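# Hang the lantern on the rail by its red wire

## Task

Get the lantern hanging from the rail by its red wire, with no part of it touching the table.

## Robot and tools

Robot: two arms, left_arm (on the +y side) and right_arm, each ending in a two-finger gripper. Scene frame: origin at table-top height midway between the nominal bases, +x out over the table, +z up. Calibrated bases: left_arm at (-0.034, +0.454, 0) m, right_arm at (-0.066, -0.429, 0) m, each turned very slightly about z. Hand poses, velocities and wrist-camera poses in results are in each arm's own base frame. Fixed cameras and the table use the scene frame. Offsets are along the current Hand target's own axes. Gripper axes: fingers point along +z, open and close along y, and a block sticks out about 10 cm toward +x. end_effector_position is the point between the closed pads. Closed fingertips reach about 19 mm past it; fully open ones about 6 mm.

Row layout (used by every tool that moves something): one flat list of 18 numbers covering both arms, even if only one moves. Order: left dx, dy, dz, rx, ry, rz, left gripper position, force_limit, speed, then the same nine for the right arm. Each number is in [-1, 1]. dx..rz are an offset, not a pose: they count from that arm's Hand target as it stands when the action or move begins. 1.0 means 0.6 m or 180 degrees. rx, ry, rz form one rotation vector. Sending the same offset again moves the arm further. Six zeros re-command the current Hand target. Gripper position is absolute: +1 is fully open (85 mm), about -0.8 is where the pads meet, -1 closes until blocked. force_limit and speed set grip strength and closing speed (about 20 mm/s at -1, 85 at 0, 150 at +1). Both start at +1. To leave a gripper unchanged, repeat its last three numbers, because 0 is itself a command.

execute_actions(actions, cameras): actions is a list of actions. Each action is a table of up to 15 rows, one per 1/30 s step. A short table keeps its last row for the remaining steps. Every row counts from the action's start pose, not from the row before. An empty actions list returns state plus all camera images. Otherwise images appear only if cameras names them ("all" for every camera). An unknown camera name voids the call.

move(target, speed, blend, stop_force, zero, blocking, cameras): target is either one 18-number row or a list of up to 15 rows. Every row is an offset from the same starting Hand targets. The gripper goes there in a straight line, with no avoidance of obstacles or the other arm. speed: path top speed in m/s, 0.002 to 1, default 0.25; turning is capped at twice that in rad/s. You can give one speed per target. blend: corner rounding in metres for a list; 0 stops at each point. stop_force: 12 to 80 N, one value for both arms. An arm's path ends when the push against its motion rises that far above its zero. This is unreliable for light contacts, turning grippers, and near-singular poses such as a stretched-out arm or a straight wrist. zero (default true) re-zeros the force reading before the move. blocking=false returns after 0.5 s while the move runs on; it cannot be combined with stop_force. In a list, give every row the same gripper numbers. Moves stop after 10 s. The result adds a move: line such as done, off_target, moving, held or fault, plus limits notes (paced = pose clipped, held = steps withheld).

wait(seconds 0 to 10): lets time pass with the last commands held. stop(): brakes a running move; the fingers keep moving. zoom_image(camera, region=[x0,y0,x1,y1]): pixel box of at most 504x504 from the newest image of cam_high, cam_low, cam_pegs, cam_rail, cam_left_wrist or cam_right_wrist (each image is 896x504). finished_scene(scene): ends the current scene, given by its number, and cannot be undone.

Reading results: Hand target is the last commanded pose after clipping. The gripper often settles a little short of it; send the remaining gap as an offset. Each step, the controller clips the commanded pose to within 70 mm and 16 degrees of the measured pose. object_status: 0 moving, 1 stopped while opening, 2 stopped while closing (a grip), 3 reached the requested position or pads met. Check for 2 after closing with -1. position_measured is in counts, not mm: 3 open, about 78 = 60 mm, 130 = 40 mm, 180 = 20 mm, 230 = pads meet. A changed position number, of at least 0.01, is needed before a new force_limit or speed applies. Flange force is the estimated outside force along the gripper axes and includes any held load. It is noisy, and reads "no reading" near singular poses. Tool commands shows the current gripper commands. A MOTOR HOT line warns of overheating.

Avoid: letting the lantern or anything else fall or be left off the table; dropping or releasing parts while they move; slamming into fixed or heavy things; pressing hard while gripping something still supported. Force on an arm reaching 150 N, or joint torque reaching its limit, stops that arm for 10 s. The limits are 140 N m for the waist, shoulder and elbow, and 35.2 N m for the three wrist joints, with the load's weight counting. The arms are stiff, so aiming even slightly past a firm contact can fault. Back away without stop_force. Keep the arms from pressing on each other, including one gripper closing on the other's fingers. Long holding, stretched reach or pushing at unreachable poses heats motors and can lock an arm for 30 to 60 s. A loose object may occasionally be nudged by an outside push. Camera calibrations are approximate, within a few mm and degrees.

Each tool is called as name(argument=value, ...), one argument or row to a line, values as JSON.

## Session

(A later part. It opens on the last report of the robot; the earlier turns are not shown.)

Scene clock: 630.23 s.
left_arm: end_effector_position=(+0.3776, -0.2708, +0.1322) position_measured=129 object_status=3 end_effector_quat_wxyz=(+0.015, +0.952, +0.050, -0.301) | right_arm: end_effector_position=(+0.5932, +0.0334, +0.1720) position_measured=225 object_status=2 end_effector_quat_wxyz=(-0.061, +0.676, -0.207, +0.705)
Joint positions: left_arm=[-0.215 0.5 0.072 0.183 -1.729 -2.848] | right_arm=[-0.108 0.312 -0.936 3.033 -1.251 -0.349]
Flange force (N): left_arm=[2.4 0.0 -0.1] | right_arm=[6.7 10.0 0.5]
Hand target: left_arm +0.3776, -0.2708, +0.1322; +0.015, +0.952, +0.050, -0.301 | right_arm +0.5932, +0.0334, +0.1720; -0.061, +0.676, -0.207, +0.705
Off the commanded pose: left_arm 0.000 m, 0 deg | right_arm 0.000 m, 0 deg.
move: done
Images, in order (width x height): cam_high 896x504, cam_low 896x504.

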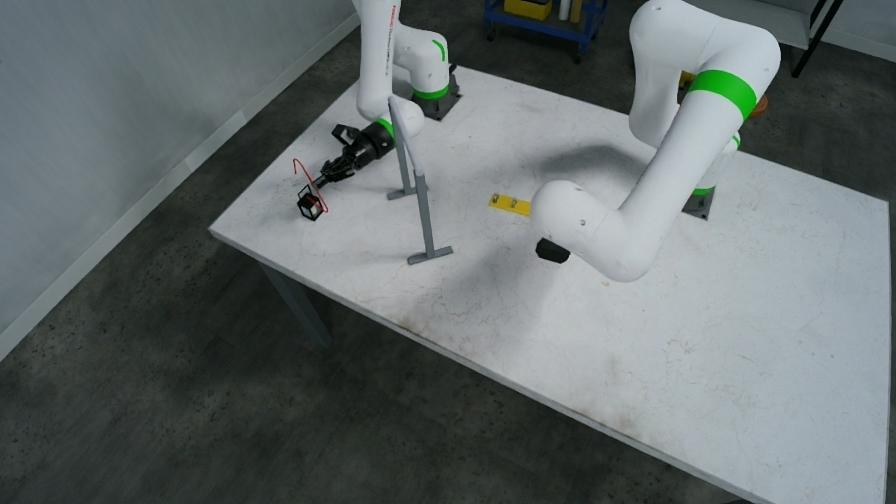

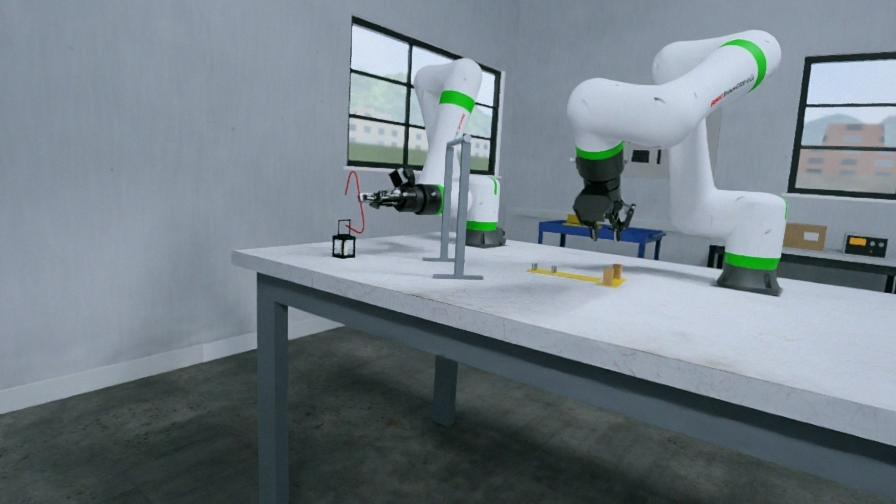

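move(
  target=[0,0,0,0,0,0,0,0,-0.8,0.045,0.1113,0,0,0,0,-1,0,-0.8],
  speed=0.03,
  stop_force=12,
  cameras=["cam_low","cam_high","cam_rail"],
)

zoom_image(
  camera="cam_low",
  region=[310, 180, 390, 265],
)

zoom_image(
  camera="cam_high",
  region=[270, 150, 350, 230],
)

Scene clock: 646.87 s.
left_arm: end_effector_position=(+0.3776, -0.2708, +0.1322) position_measured=129 object_status=3 end_effector_quat_wxyz=(+0.015, +0.952, +0.050, -0.301) | right_arm: end_effector_position=(+0.5782, -0.0368, +0.1720) position_measured=225 object_status=2 end_effector_quat_wxyz=(-0.060, +0.676, -0.208, +0.705)
Joint positions: left_arm=[-0.215 0.5 0.072 0.183 -1.729 -2.848] | right_arm=[-0.377 0.266 -0.933 3.317 -1.205 -0.447]
Flange force (N): left_arm=[2.3 -0.1 -0.2] | right_arm=[6.0 8.6 -2.7]
Hand target: left_arm +0.3776, -0.2708, +0.1322; +0.015, +0.952, +0.050, -0.301 | right_arm +0.5781, -0.0370, +0.1720; -0.061, +0.676, -0.207, +0.705
Off the commanded pose: left_arm 0.000 m, 0 deg | right_arm 0.000 m, 0 deg.
joint sent to its limit (right arm) — joint 4 (forearm roll), upper limit. The joint targets still meet the commanded pose.
move: done
Images, in order (width x height): cam_high 896x504, cam_low 896x504, cam_rail 896x504.

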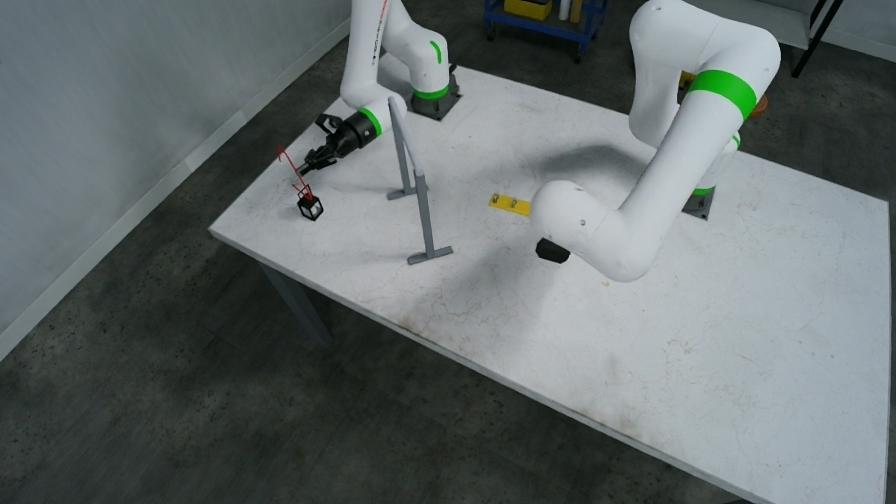

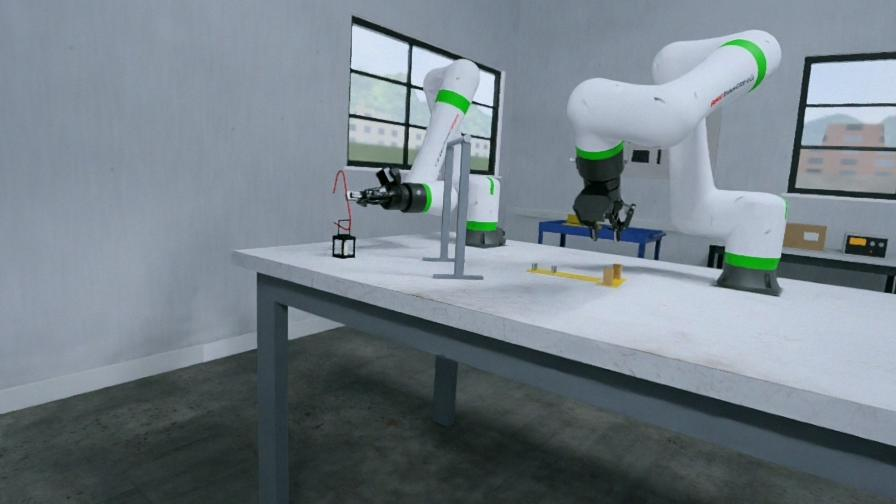

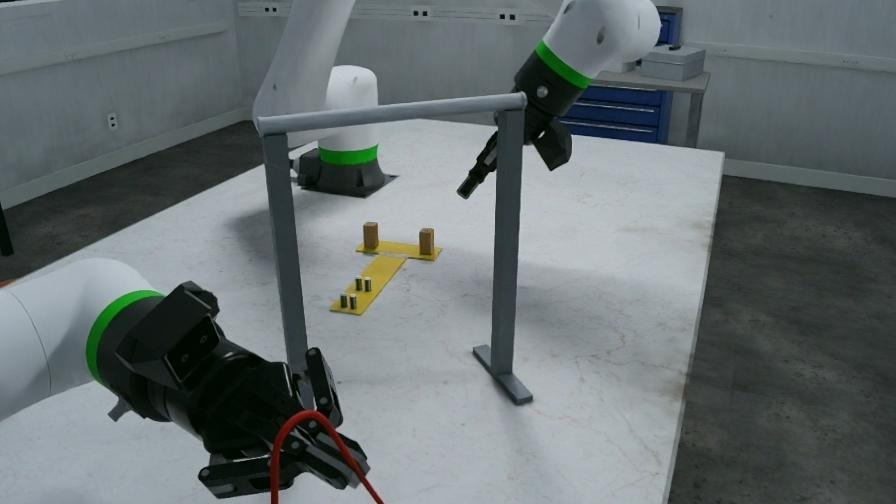

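Scaled by 5.929.

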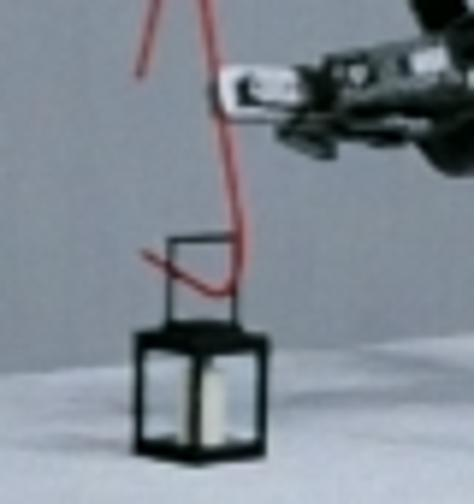

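Scaled by 6.300.

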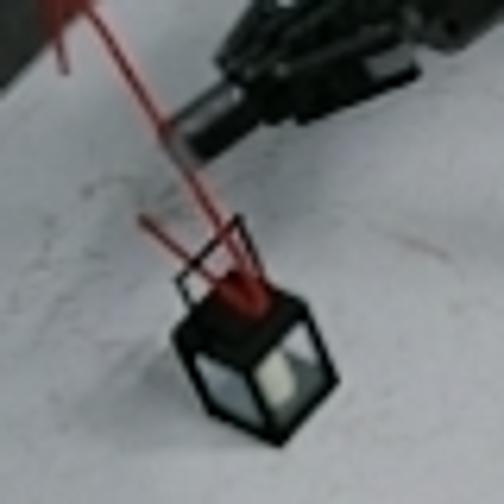

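move(
  target=[
    [0,0,0,0,0,0,0,0,-0.8,0.0386,-0.0156,0,-0.0129,0.0052,0,-1,0,-0.8],
    [0,0,0,0,0,0,0,0,-0.8,0.1081,-0.0437,0,-0.0258,0.0104,0,-1,0,-0.8],
  ],
  speed=[0.03,0.05],
  blend=[0.01,0],
  cameras=["cam_low","cam_high","cam_right_wrist"],
)

zoom_image(
  camera="cam_low",
  region=[300, 150, 410, 265],
)

zoom_image(
  camera="cam_high",
  region=[250, 120, 360, 230],
)

Scene clock: 654.57 s.
left_arm: end_effector_position=(+0.3776, -0.2708, +0.1322) position_measured=129 object_status=3 end_effector_quat_wxyz=(+0.015, +0.952, +0.050, -0.301) | right_arm: end_effector_position=(+0.5781, -0.0369, +0.2420) position_measured=225 object_status=2 end_effector_quat_wxyz=(-0.030, +0.666, -0.236, +0.707)
Joint positions: left_arm=[-0.215 0.5 0.072 0.183 -1.729 -2.848] | right_arm=[-0.28 0.02 -0.95 3.12 -0.971 -0.371]
Flange force (N): left_arm=[2.0 -0.5 -0.4] | right_arm=[4.6 10.7 0.1]
Hand target: left_arm +0.3776, -0.2708, +0.1322; +0.015, +0.952, +0.050, -0.301 | right_arm +0.5781, -0.0369, +0.2420; -0.030, +0.666, -0.236, +0.707
Off the commanded pose: left_arm 0.000 m, 0 deg | right_arm 0.000 m, 0 deg.
move: done
camera_calibration:
cam_right_wrist: T_world_to_cam=[[-0.277637, -0.890624, -0.360148, 0.218033], [-0.237702, 0.426915, -0.872492, 0.377682], [0.930815, -0.156628, -0.33023, -0.337016], [0, 0, 0, 1]] pos_world=[0.464009, -0.0198385, 0.296756]
Images, in order (width x height): cam_high 896x504, cam_low 896x504, cam_right_wrist 896x504.

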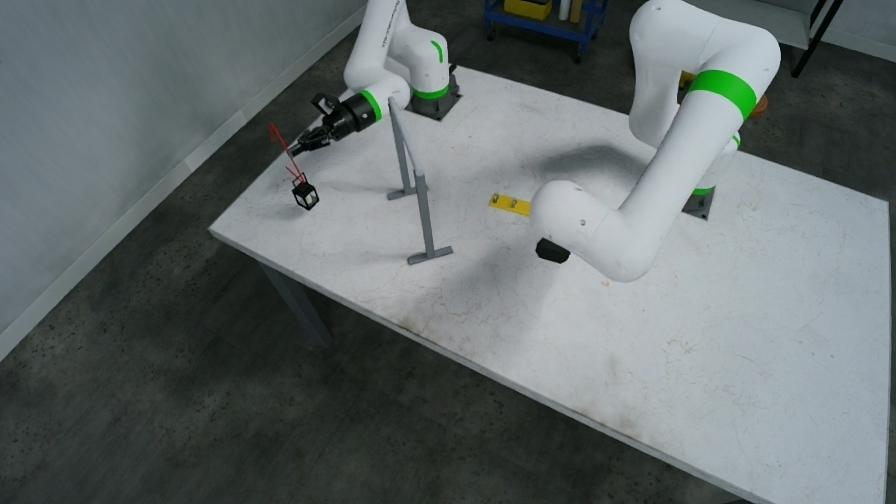

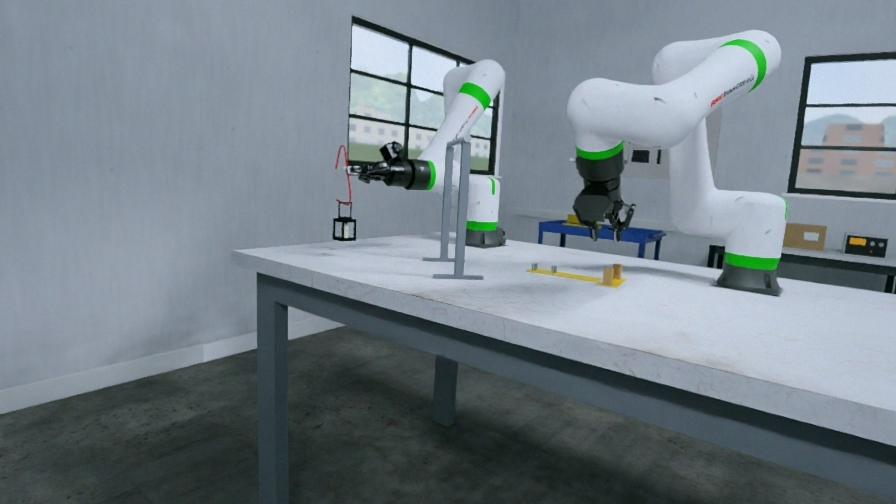

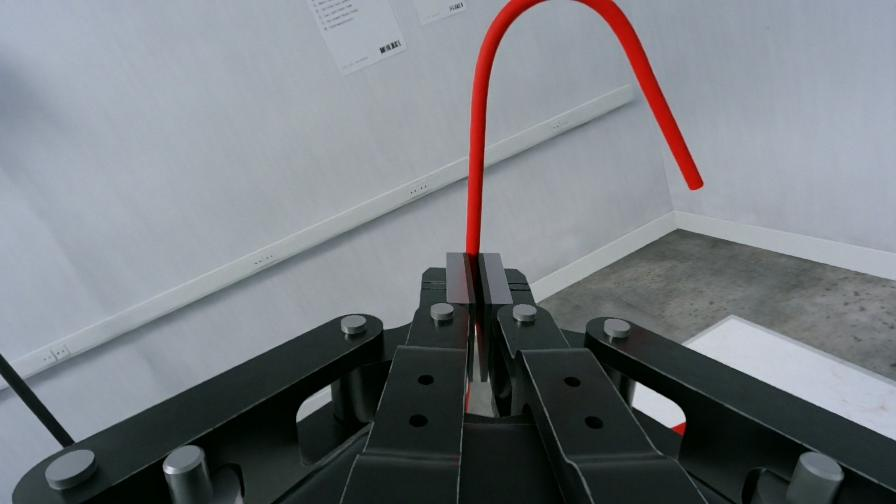

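Scaled by 4.383.

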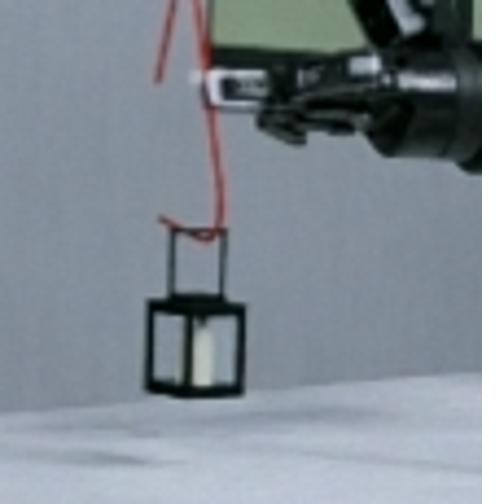

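Scaled by 4.582.

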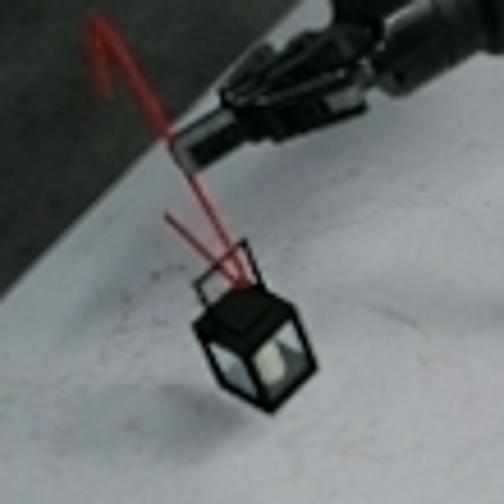

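move(
  target=[0,0,0,0,0,0,0,0,-0.8,0.5547,-0.2208,-0.0475,0.039,-0.0081,-0.1225,-1,0,-0.8],
  speed=0.15,
  cameras=["cam_low","cam_high"],
)

zoom_image(
  camera="cam_low",
  region=[270, 30, 450, 230],
)

Scene clock: 691.13 s.
left_arm: end_effector_position=(+0.3776, -0.2708, +0.1322) position_measured=129 object_status=3 end_effector_quat_wxyz=(+0.015, +0.952, +0.050, -0.301) | right_arm: end_effector_position=(+0.5501, -0.0298, +0.6003) position_measured=225 object_status=2 end_effector_quat_wxyz=(+0.076, +0.717, -0.078, +0.688)
Joint positions: left_arm=[-0.215 0.5 0.072 0.183 -1.729 -2.848] | right_arm=[-0.177 -0.513 -0.586 2.235 -0.051 0.905]
Flange force (N): left_arm=[2.5 0.3 -0.5] | right_arm=no reading
Hand target: left_arm +0.3776, -0.2708, +0.1322; +0.015, +0.952, +0.050, -0.301 | right_arm +0.5502, -0.0302, +0.6002; +0.062, +0.705, -0.061, +0.704
Off the commanded pose: left_arm 0.000 m, 0 deg | right_arm 0.000 m, 3 deg.
move: off_target (right_arm)
Images, in order (width x height): cam_high 896x504, cam_low 896x504.

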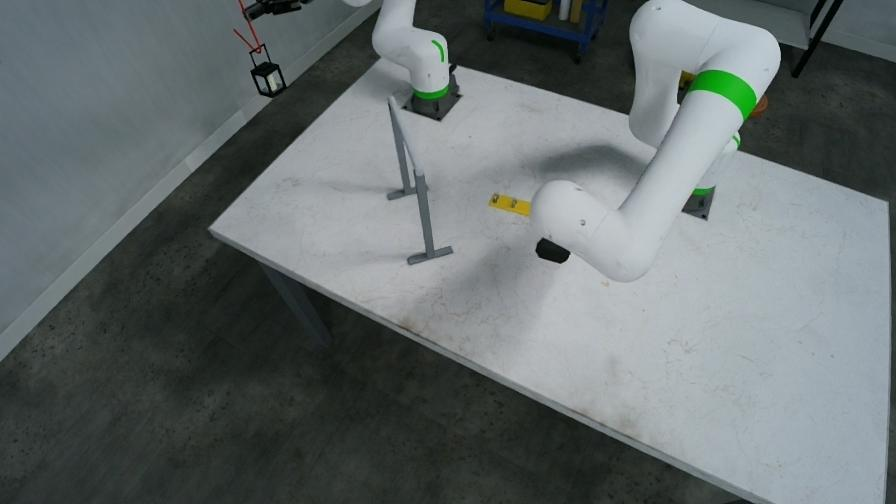

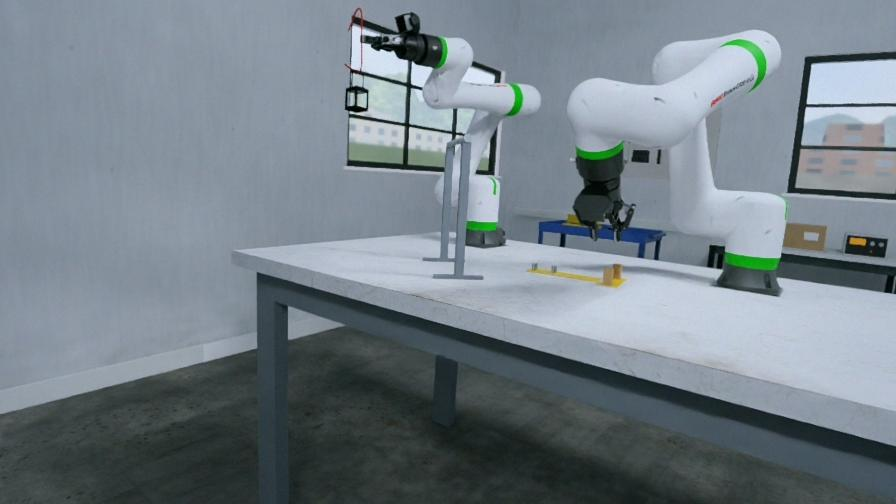

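Scaled by 2.520.

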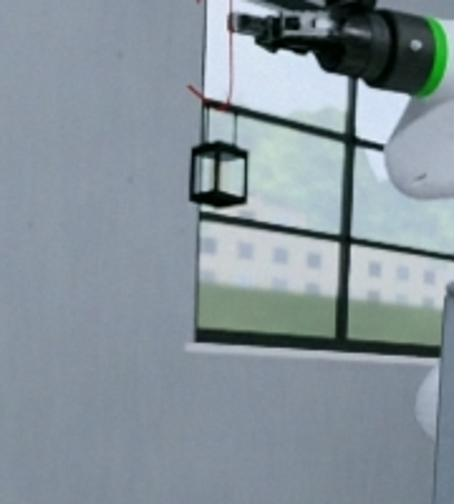

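move(
  target=[
    [0,0,0,0,0,0,0,0,-0.8,0,0,0,0,0.0833,0,-1,0,-0.8],
    [0,0,0,0,0,0,0,0,-0.8,0,-0.499,-0.366,0.1215,0.0823,0.016,-1,0,-0.8],
  ],
  speed=0.15,
  cameras=["cam_low","cam_high","cam_rail","cam_right_wrist"],
)

Scene clock: 702.97 s.
left_arm: end_effector_position=(+0.3776, -0.2708, +0.1322) position_measured=129 object_status=3 end_effector_quat_wxyz=(+0.015, +0.952, +0.050, -0.301) | right_arm: end_effector_position=(+0.3857, +0.3027, +0.6000) position_measured=225 object_status=2 end_effector_quat_wxyz=(-0.083, +0.606, +0.064, +0.788)
Joint positions: left_arm=[-0.215 0.5 0.072 0.183 -1.729 -2.848] | right_arm=[0.9 -0.503 -0.796 2.214 -0.877 0.916]
Flange force (N): left_arm=[2.5 -0.2 0.1] | right_arm=no reading
Hand target: left_arm +0.3776, -0.2708, +0.1322; +0.015, +0.952, +0.050, -0.301 | right_arm +0.3857, +0.3027, +0.6000; -0.083, +0.606, +0.064, +0.788
Off the commanded pose: left_arm 0.000 m, 0 deg | right_arm 0.000 m, 0 deg.
move: done
camera_calibration:
cam_right_wrist: T_world_to_cam=[[0.200951, -0.97949, 0.0147425, 0.213344], [-0.095513, -0.0345687, -0.994828, 0.657581], [0.974934, 0.198504, -0.100501, -0.248881], [0, 0, 0, 1]] pos_world=[0.262579, 0.281104, 0.626022]
Images, in order (width x height): cam_high 896x504, cam_low 896x504, cam_rail 896x504, cam_right_wrist 896x504.

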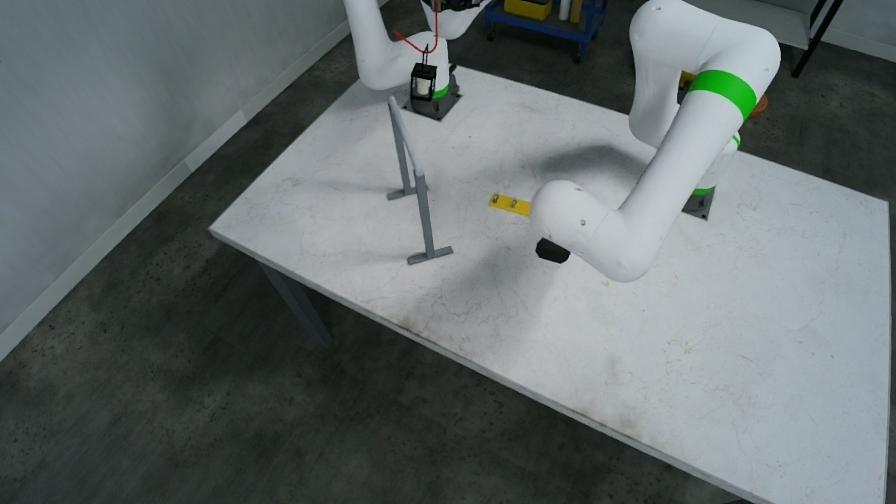

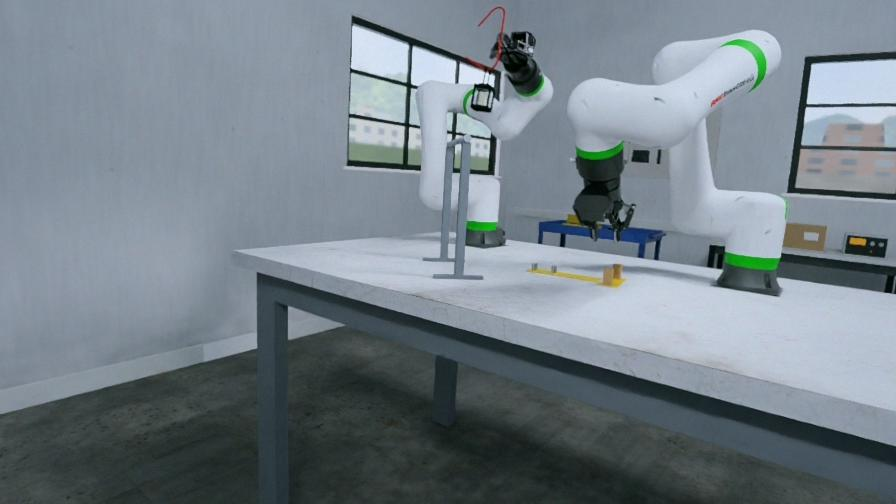

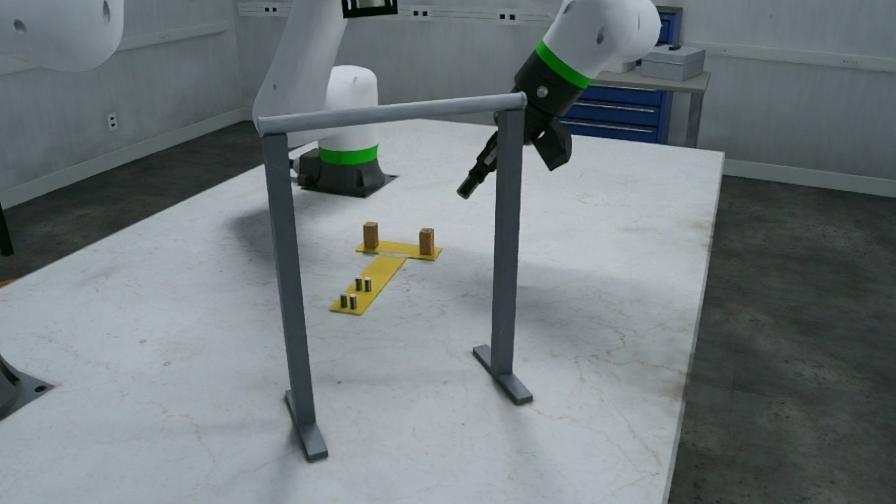

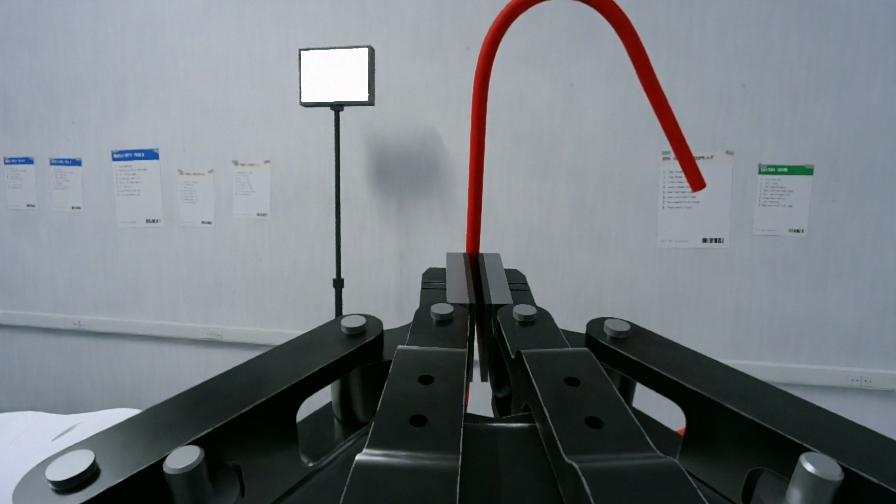

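move(
  target=[0,0,0,0,0,0,0,0,-0.8,-0.3783,0,-0.1014,0,-0.0833,0,-1,0,-0.8],
  speed=0.12,
  cameras=["cam_low","cam_high","cam_rail","cam_right_wrist"],
)

Scene clock: 709.63 s.
left_arm: end_effector_position=(+0.3776, -0.2708, +0.1322) position_measured=129 object_status=3 end_effector_quat_wxyz=(+0.015, +0.952, +0.050, -0.301) | right_arm: end_effector_position=(+0.3853, +0.3023, +0.3650) position_measured=225 object_status=2 end_effector_quat_wxyz=(-0.074, +0.704, +0.075, +0.703)
Joint positions: left_arm=[-0.215 0.5 0.072 0.183 -1.729 -2.848] | right_arm=[0.936 -0.395 -1.098 2.199 -0.963 0.666]
Flange force (N): left_arm=[1.9 0.1 -0.4] | right_arm=no reading
Hand target: left_arm +0.3776, -0.2708, +0.1322; +0.015, +0.952, +0.050, -0.301 | right_arm +0.3853, +0.3024, +0.3650; -0.074, +0.704, +0.075, +0.703
Off the commanded pose: left_arm 0.000 m, 0 deg | right_arm 0.000 m, 0 deg.
move: done
camera_calibration:
cam_right_wrist: T_world_to_cam=[[0.2047, -0.978691, 0.0162037, 0.214415], [-0.343849, -0.0873978, -0.934949, 0.513626], [0.916442, 0.185812, -0.354412, -0.152911], [0, 0, 0, 1]] pos_world=[0.272853, 0.283149, 0.422547]
Images, in order (width x height): cam_high 896x504, cam_low 896x504, cam_rail 896x504, cam_right_wrist 896x504.

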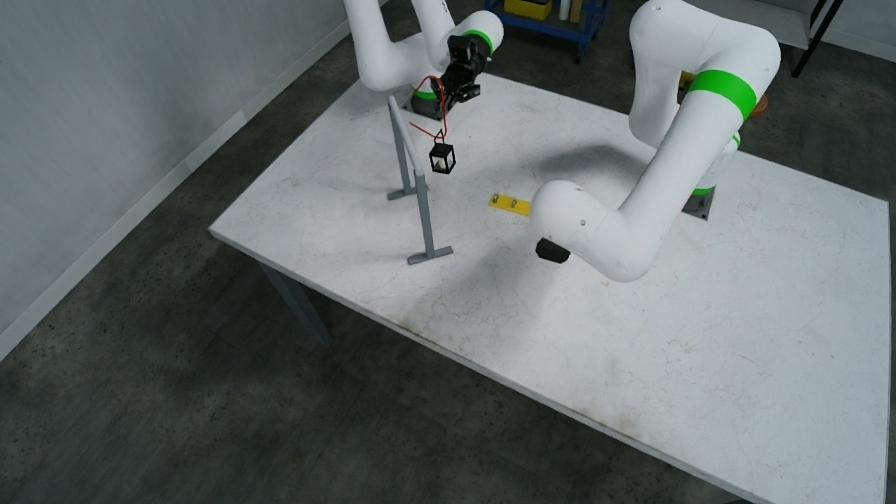

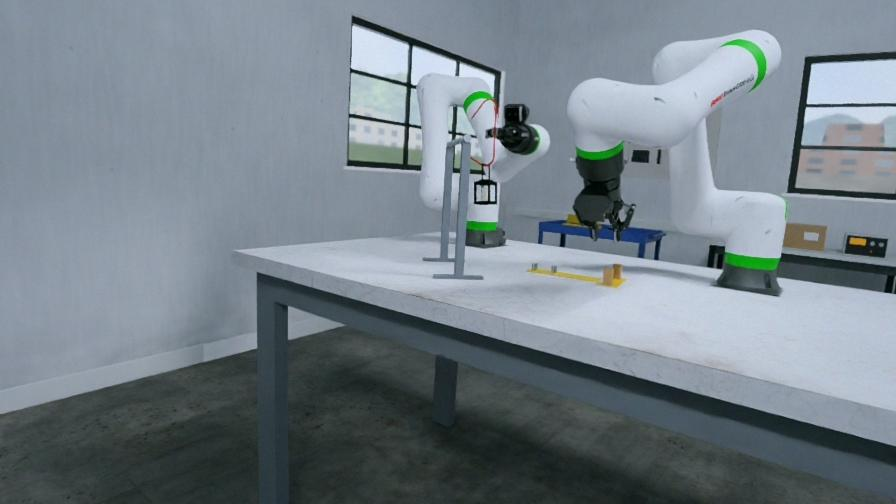

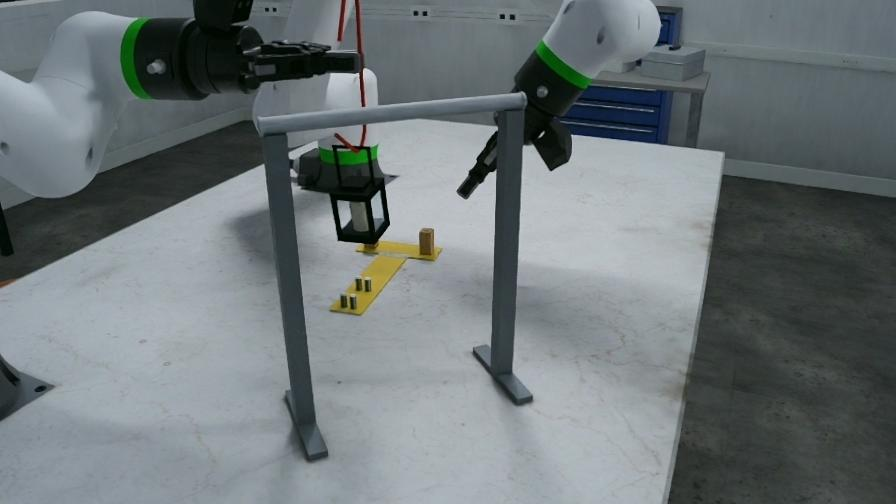

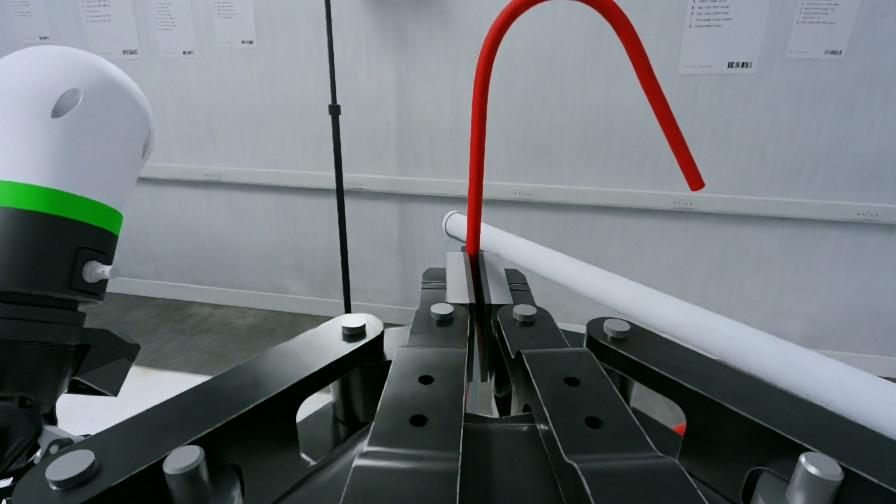

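move(
  target=[0,0,0,0,0,0,0,0,-0.8,0,0.113,0.0873,0.0444,0,0,-1,0,-0.8],
  speed=0.08,
  cameras=["cam_low","cam_high","cam_rail","cam_right_wrist"],
)

Scene clock: 729.27 s.
left_arm: end_effector_position=(+0.3776, -0.2708, +0.1322) position_measured=129 object_status=3 end_effector_quat_wxyz=(+0.015, +0.952, +0.050, -0.301) | right_arm: end_effector_position=(+0.4506, +0.2479, +0.3649) position_measured=225 object_status=2 end_effector_quat_wxyz=(-0.097, +0.698, +0.097, +0.703)
Joint positions: left_arm=[-0.215 0.5 0.072 0.183 -1.729 -2.848] | right_arm=[0.211 -0.549 -0.907 3.317 -0.372 -0.163]
Flange force (N): left_arm=[2.1 -0.4 -0.2] | right_arm=no reading
Hand target: left_arm +0.3776, -0.2708, +0.1322; +0.015, +0.952, +0.050, -0.301 | right_arm +0.4507, +0.2470, +0.3650; -0.123, +0.697, +0.123, +0.696
Off the commanded pose: left_arm 0.000 m, 0 deg | right_arm 0.001 m, 4 deg.
joint sent to its limit (right arm) — joint 4 (forearm roll), upper limit. The joint targets are off in orientation, not in position.
move: off_target (right_arm)
camera_calibration:
cam_right_wrist: T_world_to_cam=[[0.26749, -0.963432, 0.01576, 0.115818], [-0.329397, -0.106801, -0.938132, 0.530625], [0.905509, 0.24575, -0.34592, -0.215714], [0, 0, 0, 1]] pos_world=[0.339137, 0.221266, 0.421351]
Images, in order (width x height): cam_high 896x504, cam_low 896x504, cam_rail 896x504, cam_right_wrist 896x504.

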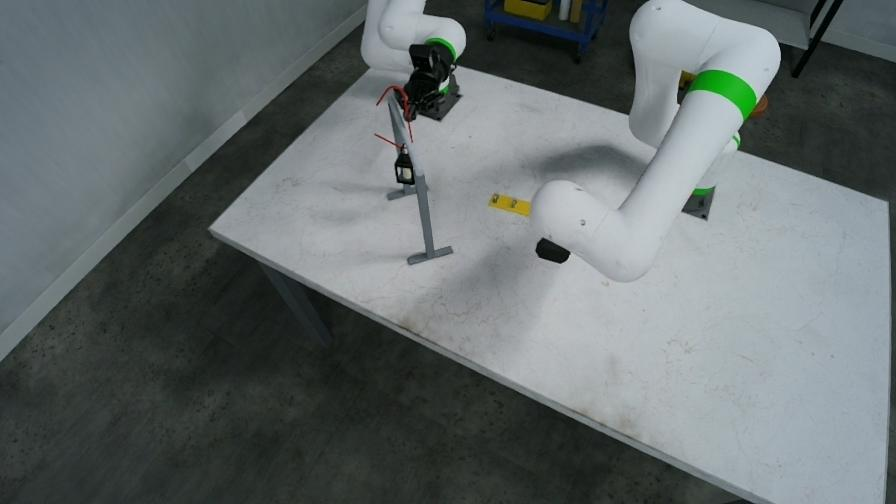

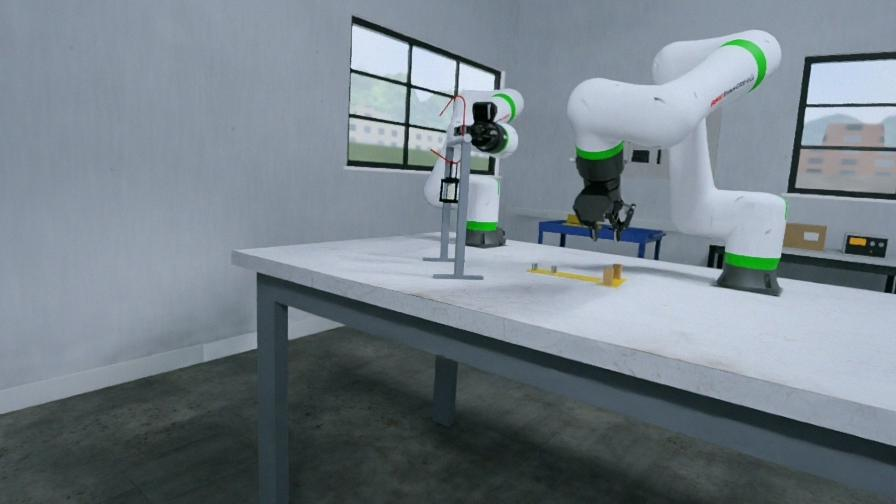

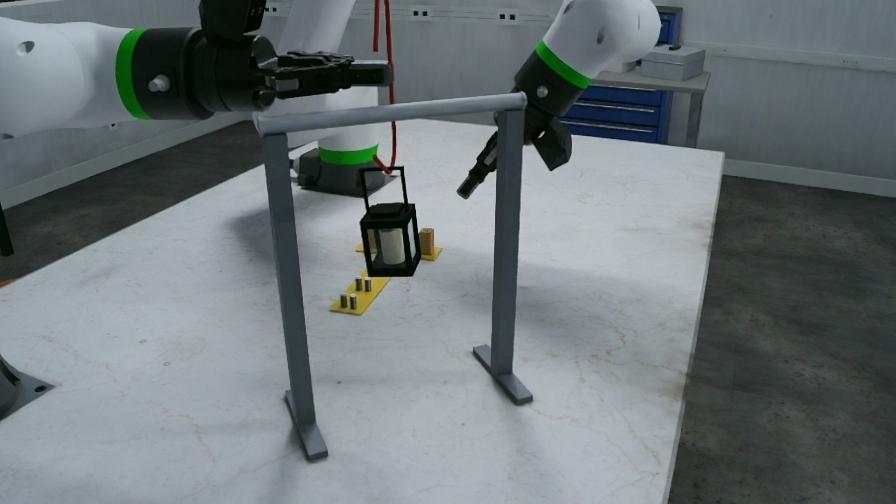

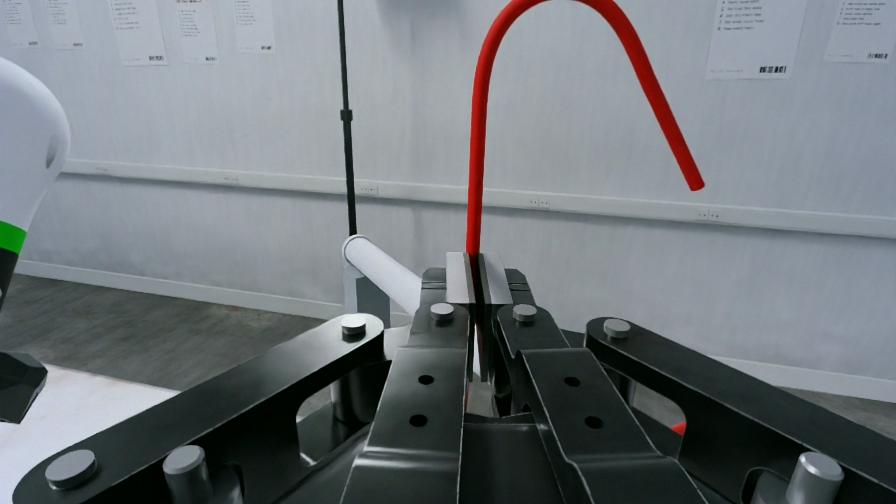

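move(
  target=[0,0,0,0,0,0,0,0,-0.8,-0.1,0,0,-0.0278,0,0,-1,0,-0.8],
  speed=0.06,
  cameras=["cam_low","cam_high","cam_rail","cam_right_wrist"],
)

zoom_image(
  camera="cam_rail",
  region=[230, 20, 550, 340],
)

zoom_image(
  camera="cam_high",
  region=[350, 60, 470, 220],
)

zoom_image(
  camera="cam_low",
  region=[400, 70, 540, 230],
)

Scene clock: 740.93 s.
left_arm: end_effector_position=(+0.3776, -0.2708, +0.1322) position_measured=129 object_status=3 end_effector_quat_wxyz=(+0.015, +0.952, +0.050, -0.301) | right_arm: end_effector_position=(+0.4506, +0.2483, +0.3503) position_measured=225 object_status=2 end_effector_quat_wxyz=(-0.097, +0.695, +0.096, +0.705)
Joint positions: left_arm=[-0.215 0.5 0.072 0.183 -1.729 -2.848] | right_arm=[0.212 -0.516 -0.945 3.285 -0.447 -0.129]
Flange force (N): left_arm=[2.0 -0.5 -0.1] | right_arm=no reading
Flange force when the fault began (N): right_arm=no reading
Hand target: left_arm +0.3776, -0.2708, +0.1322; +0.015, +0.952, +0.050, -0.301 | right_arm +0.4506, +0.2483, +0.3503; -0.097, +0.695, +0.096, +0.705 (not the last commanded pose)
Tool commands: left_gripper/position=+0.0 left_gripper/force_limit=+0.0 left_gripper/speed=-0.8 right_gripper/position=-1.0 right_gripper/force_limit=+0.003922 right_gripper/speed=-0.796078
Off the commanded pose: left_arm 0.000 m, 0 deg | right_arm 0.045 m, 1 deg.
FORCE FAULT: contact force on the right arm reached its limit, and that arm stopped. The contact can be on any part of that arm, not only on its tool. That arm's remaining commands of this call were not run. That arm is still stopped at the end of this call. That arm stays stopped for about 10 more seconds. Until then a move that you send moves the other arm only, and its call returns only when the move has ended. Once the stop has ended, the next robot result says so. If the stop ends while you think or write, that arm runs what you send next, counted from a new Hand target: where the arm stands when the stop ends. While its stop runs, that arm takes no new command, but its gripper still runs the gripper command that each later call begins with. Until it ends, the stop uses up actions while you think or wait. An arm that is not stopped still takes commands.
move: fault (right_arm)
camera_calibration:
cam_right_wrist: T_world_to_cam=[[0.26643, -0.963705, 0.0169636, 0.116577], [-0.323243, -0.105918, -0.94037, 0.514742], [0.908036, 0.245059, -0.339731, -0.224028], [0, 0, 0, 1]] pos_world=[0.338753, 0.221766, 0.405961]
Images, in order (width x height): cam_high 896x504, cam_low 896x504, cam_rail 896x504, cam_right_wrist 896x504.

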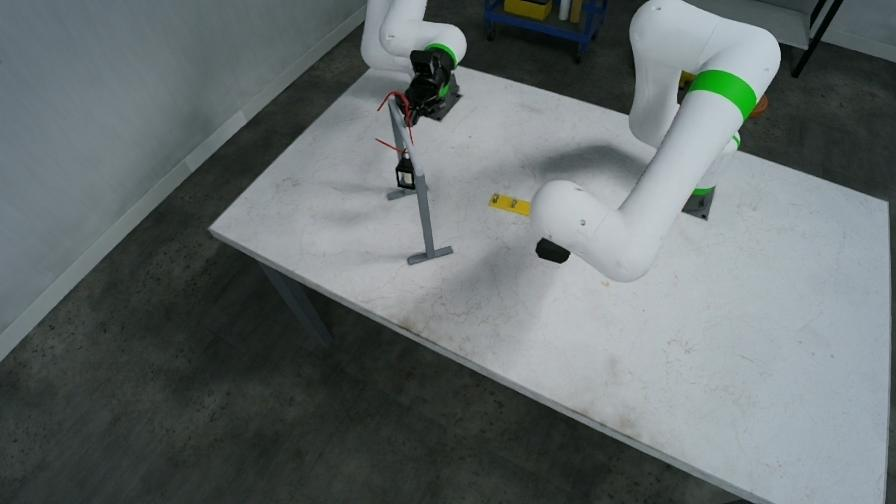

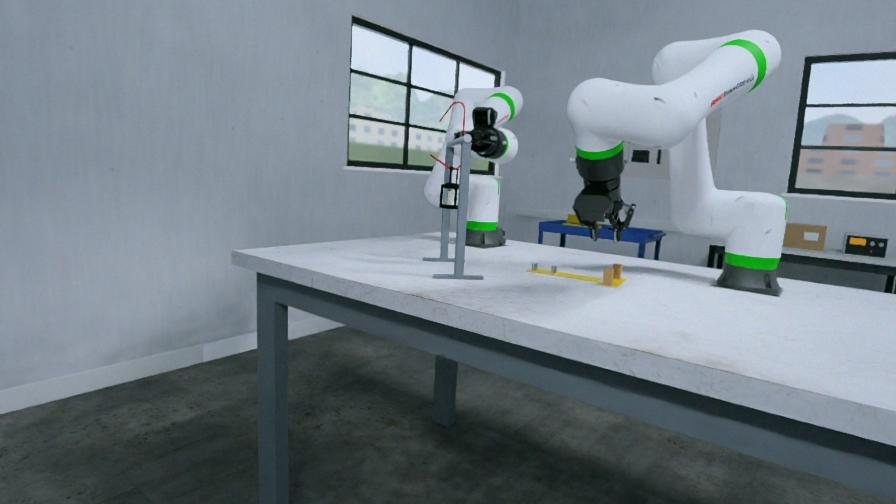

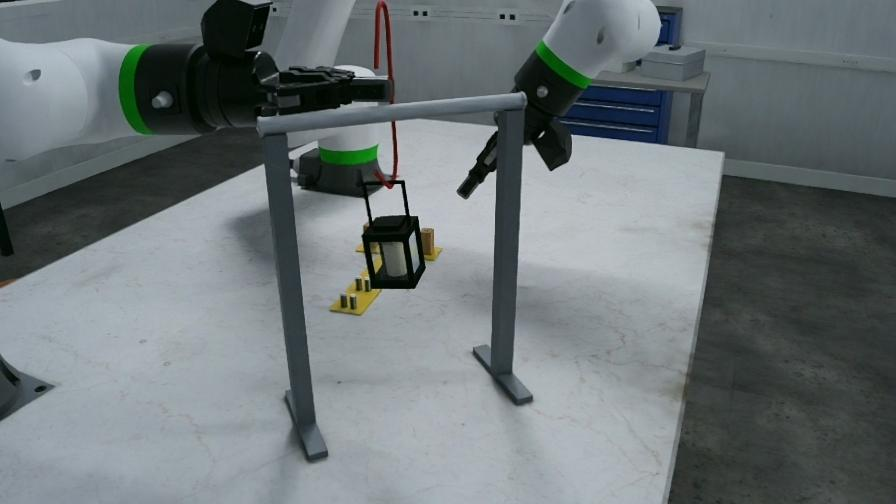

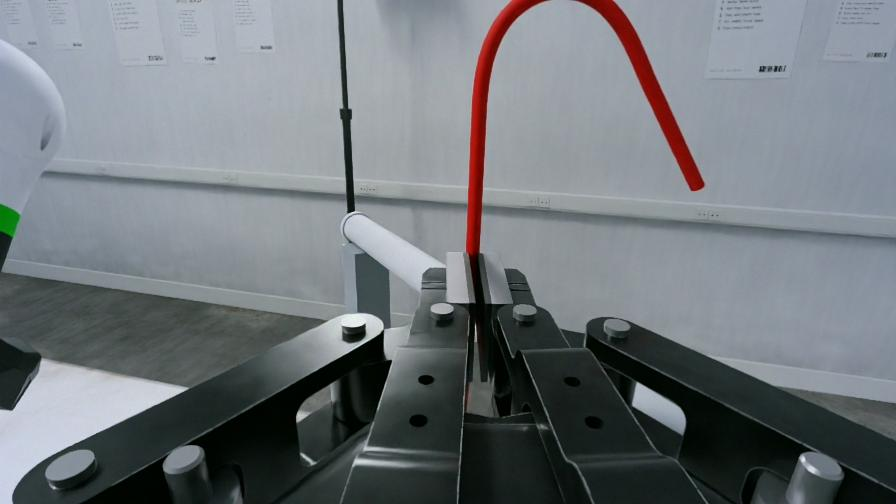

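Scaled by 1.575.

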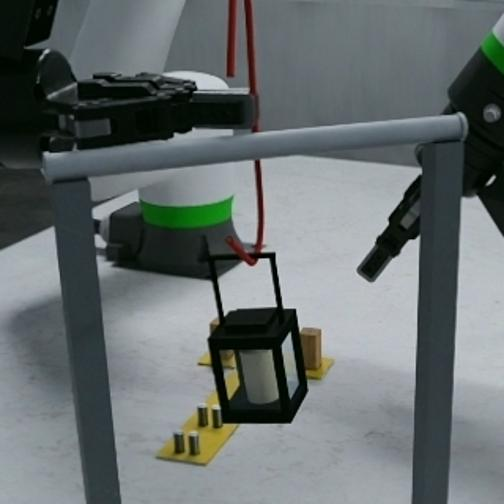

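Scaled by 3.150.

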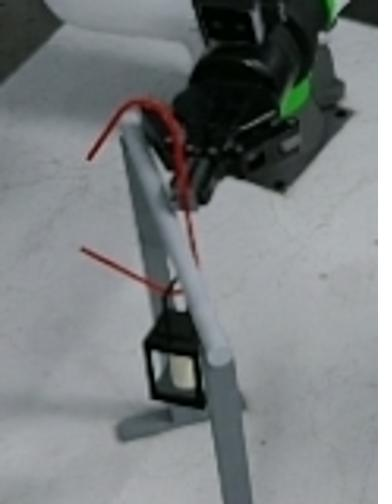

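Scaled by 3.150.

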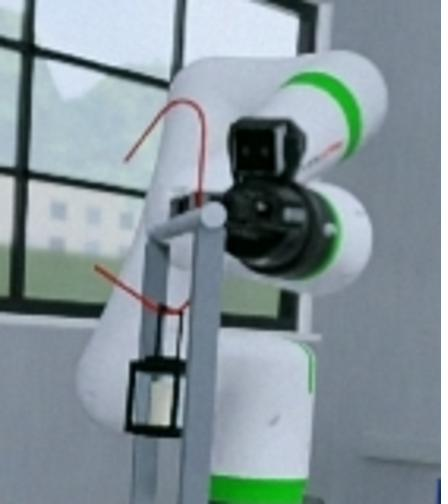

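wait(
  seconds=6,
)

Scene clock: 759.43 s.
left_arm: end_effector_position=(+0.3776, -0.2708, +0.1322) position_measured=129 object_status=3 end_effector_quat_wxyz=(+0.015, +0.952, +0.050, -0.301) | right_arm: end_effector_position=(+0.4506, +0.2483, +0.3503) position_measured=225 object_status=2 end_effector_quat_wxyz=(-0.097, +0.695, +0.096, +0.705)
Joint positions: left_arm=[-0.215 0.5 0.072 0.183 -1.729 -2.848] | right_arm=[0.212 -0.516 -0.945 3.285 -0.447 -0.129]
Flange force (N): left_arm=[1.9 -0.3 0.1] | right_arm=no reading
Hand target: left_arm +0.3776, -0.2708, +0.1322; +0.015, +0.952, +0.050, -0.301 | right_arm +0.4506, +0.2483, +0.3503; -0.097, +0.695, +0.096, +0.705 (not the last commanded pose)
Tool commands: left_gripper/position=+0.0 left_gripper/force_limit=+0.0 left_gripper/speed=-0.8 right_gripper/position=-1.0 right_gripper/force_limit=+0.003922 right_gripper/speed=-0.796078
Off the commanded pose: left_arm 0.000 m, 0 deg | right_arm 0.045 m, 1 deg.
FORCE FAULT, CONTINUED: the right arm's stop, for the force fault that an earlier result reported, is over. The rest of the stop counts as 20 of the actions that you can send in this scene. During its stop the right arm's controller moved it back a little. That arm's target is now where it stood when the stop ended, not its last command. That arm accepts commands again.
wait: 6.00 s; at rest from the start


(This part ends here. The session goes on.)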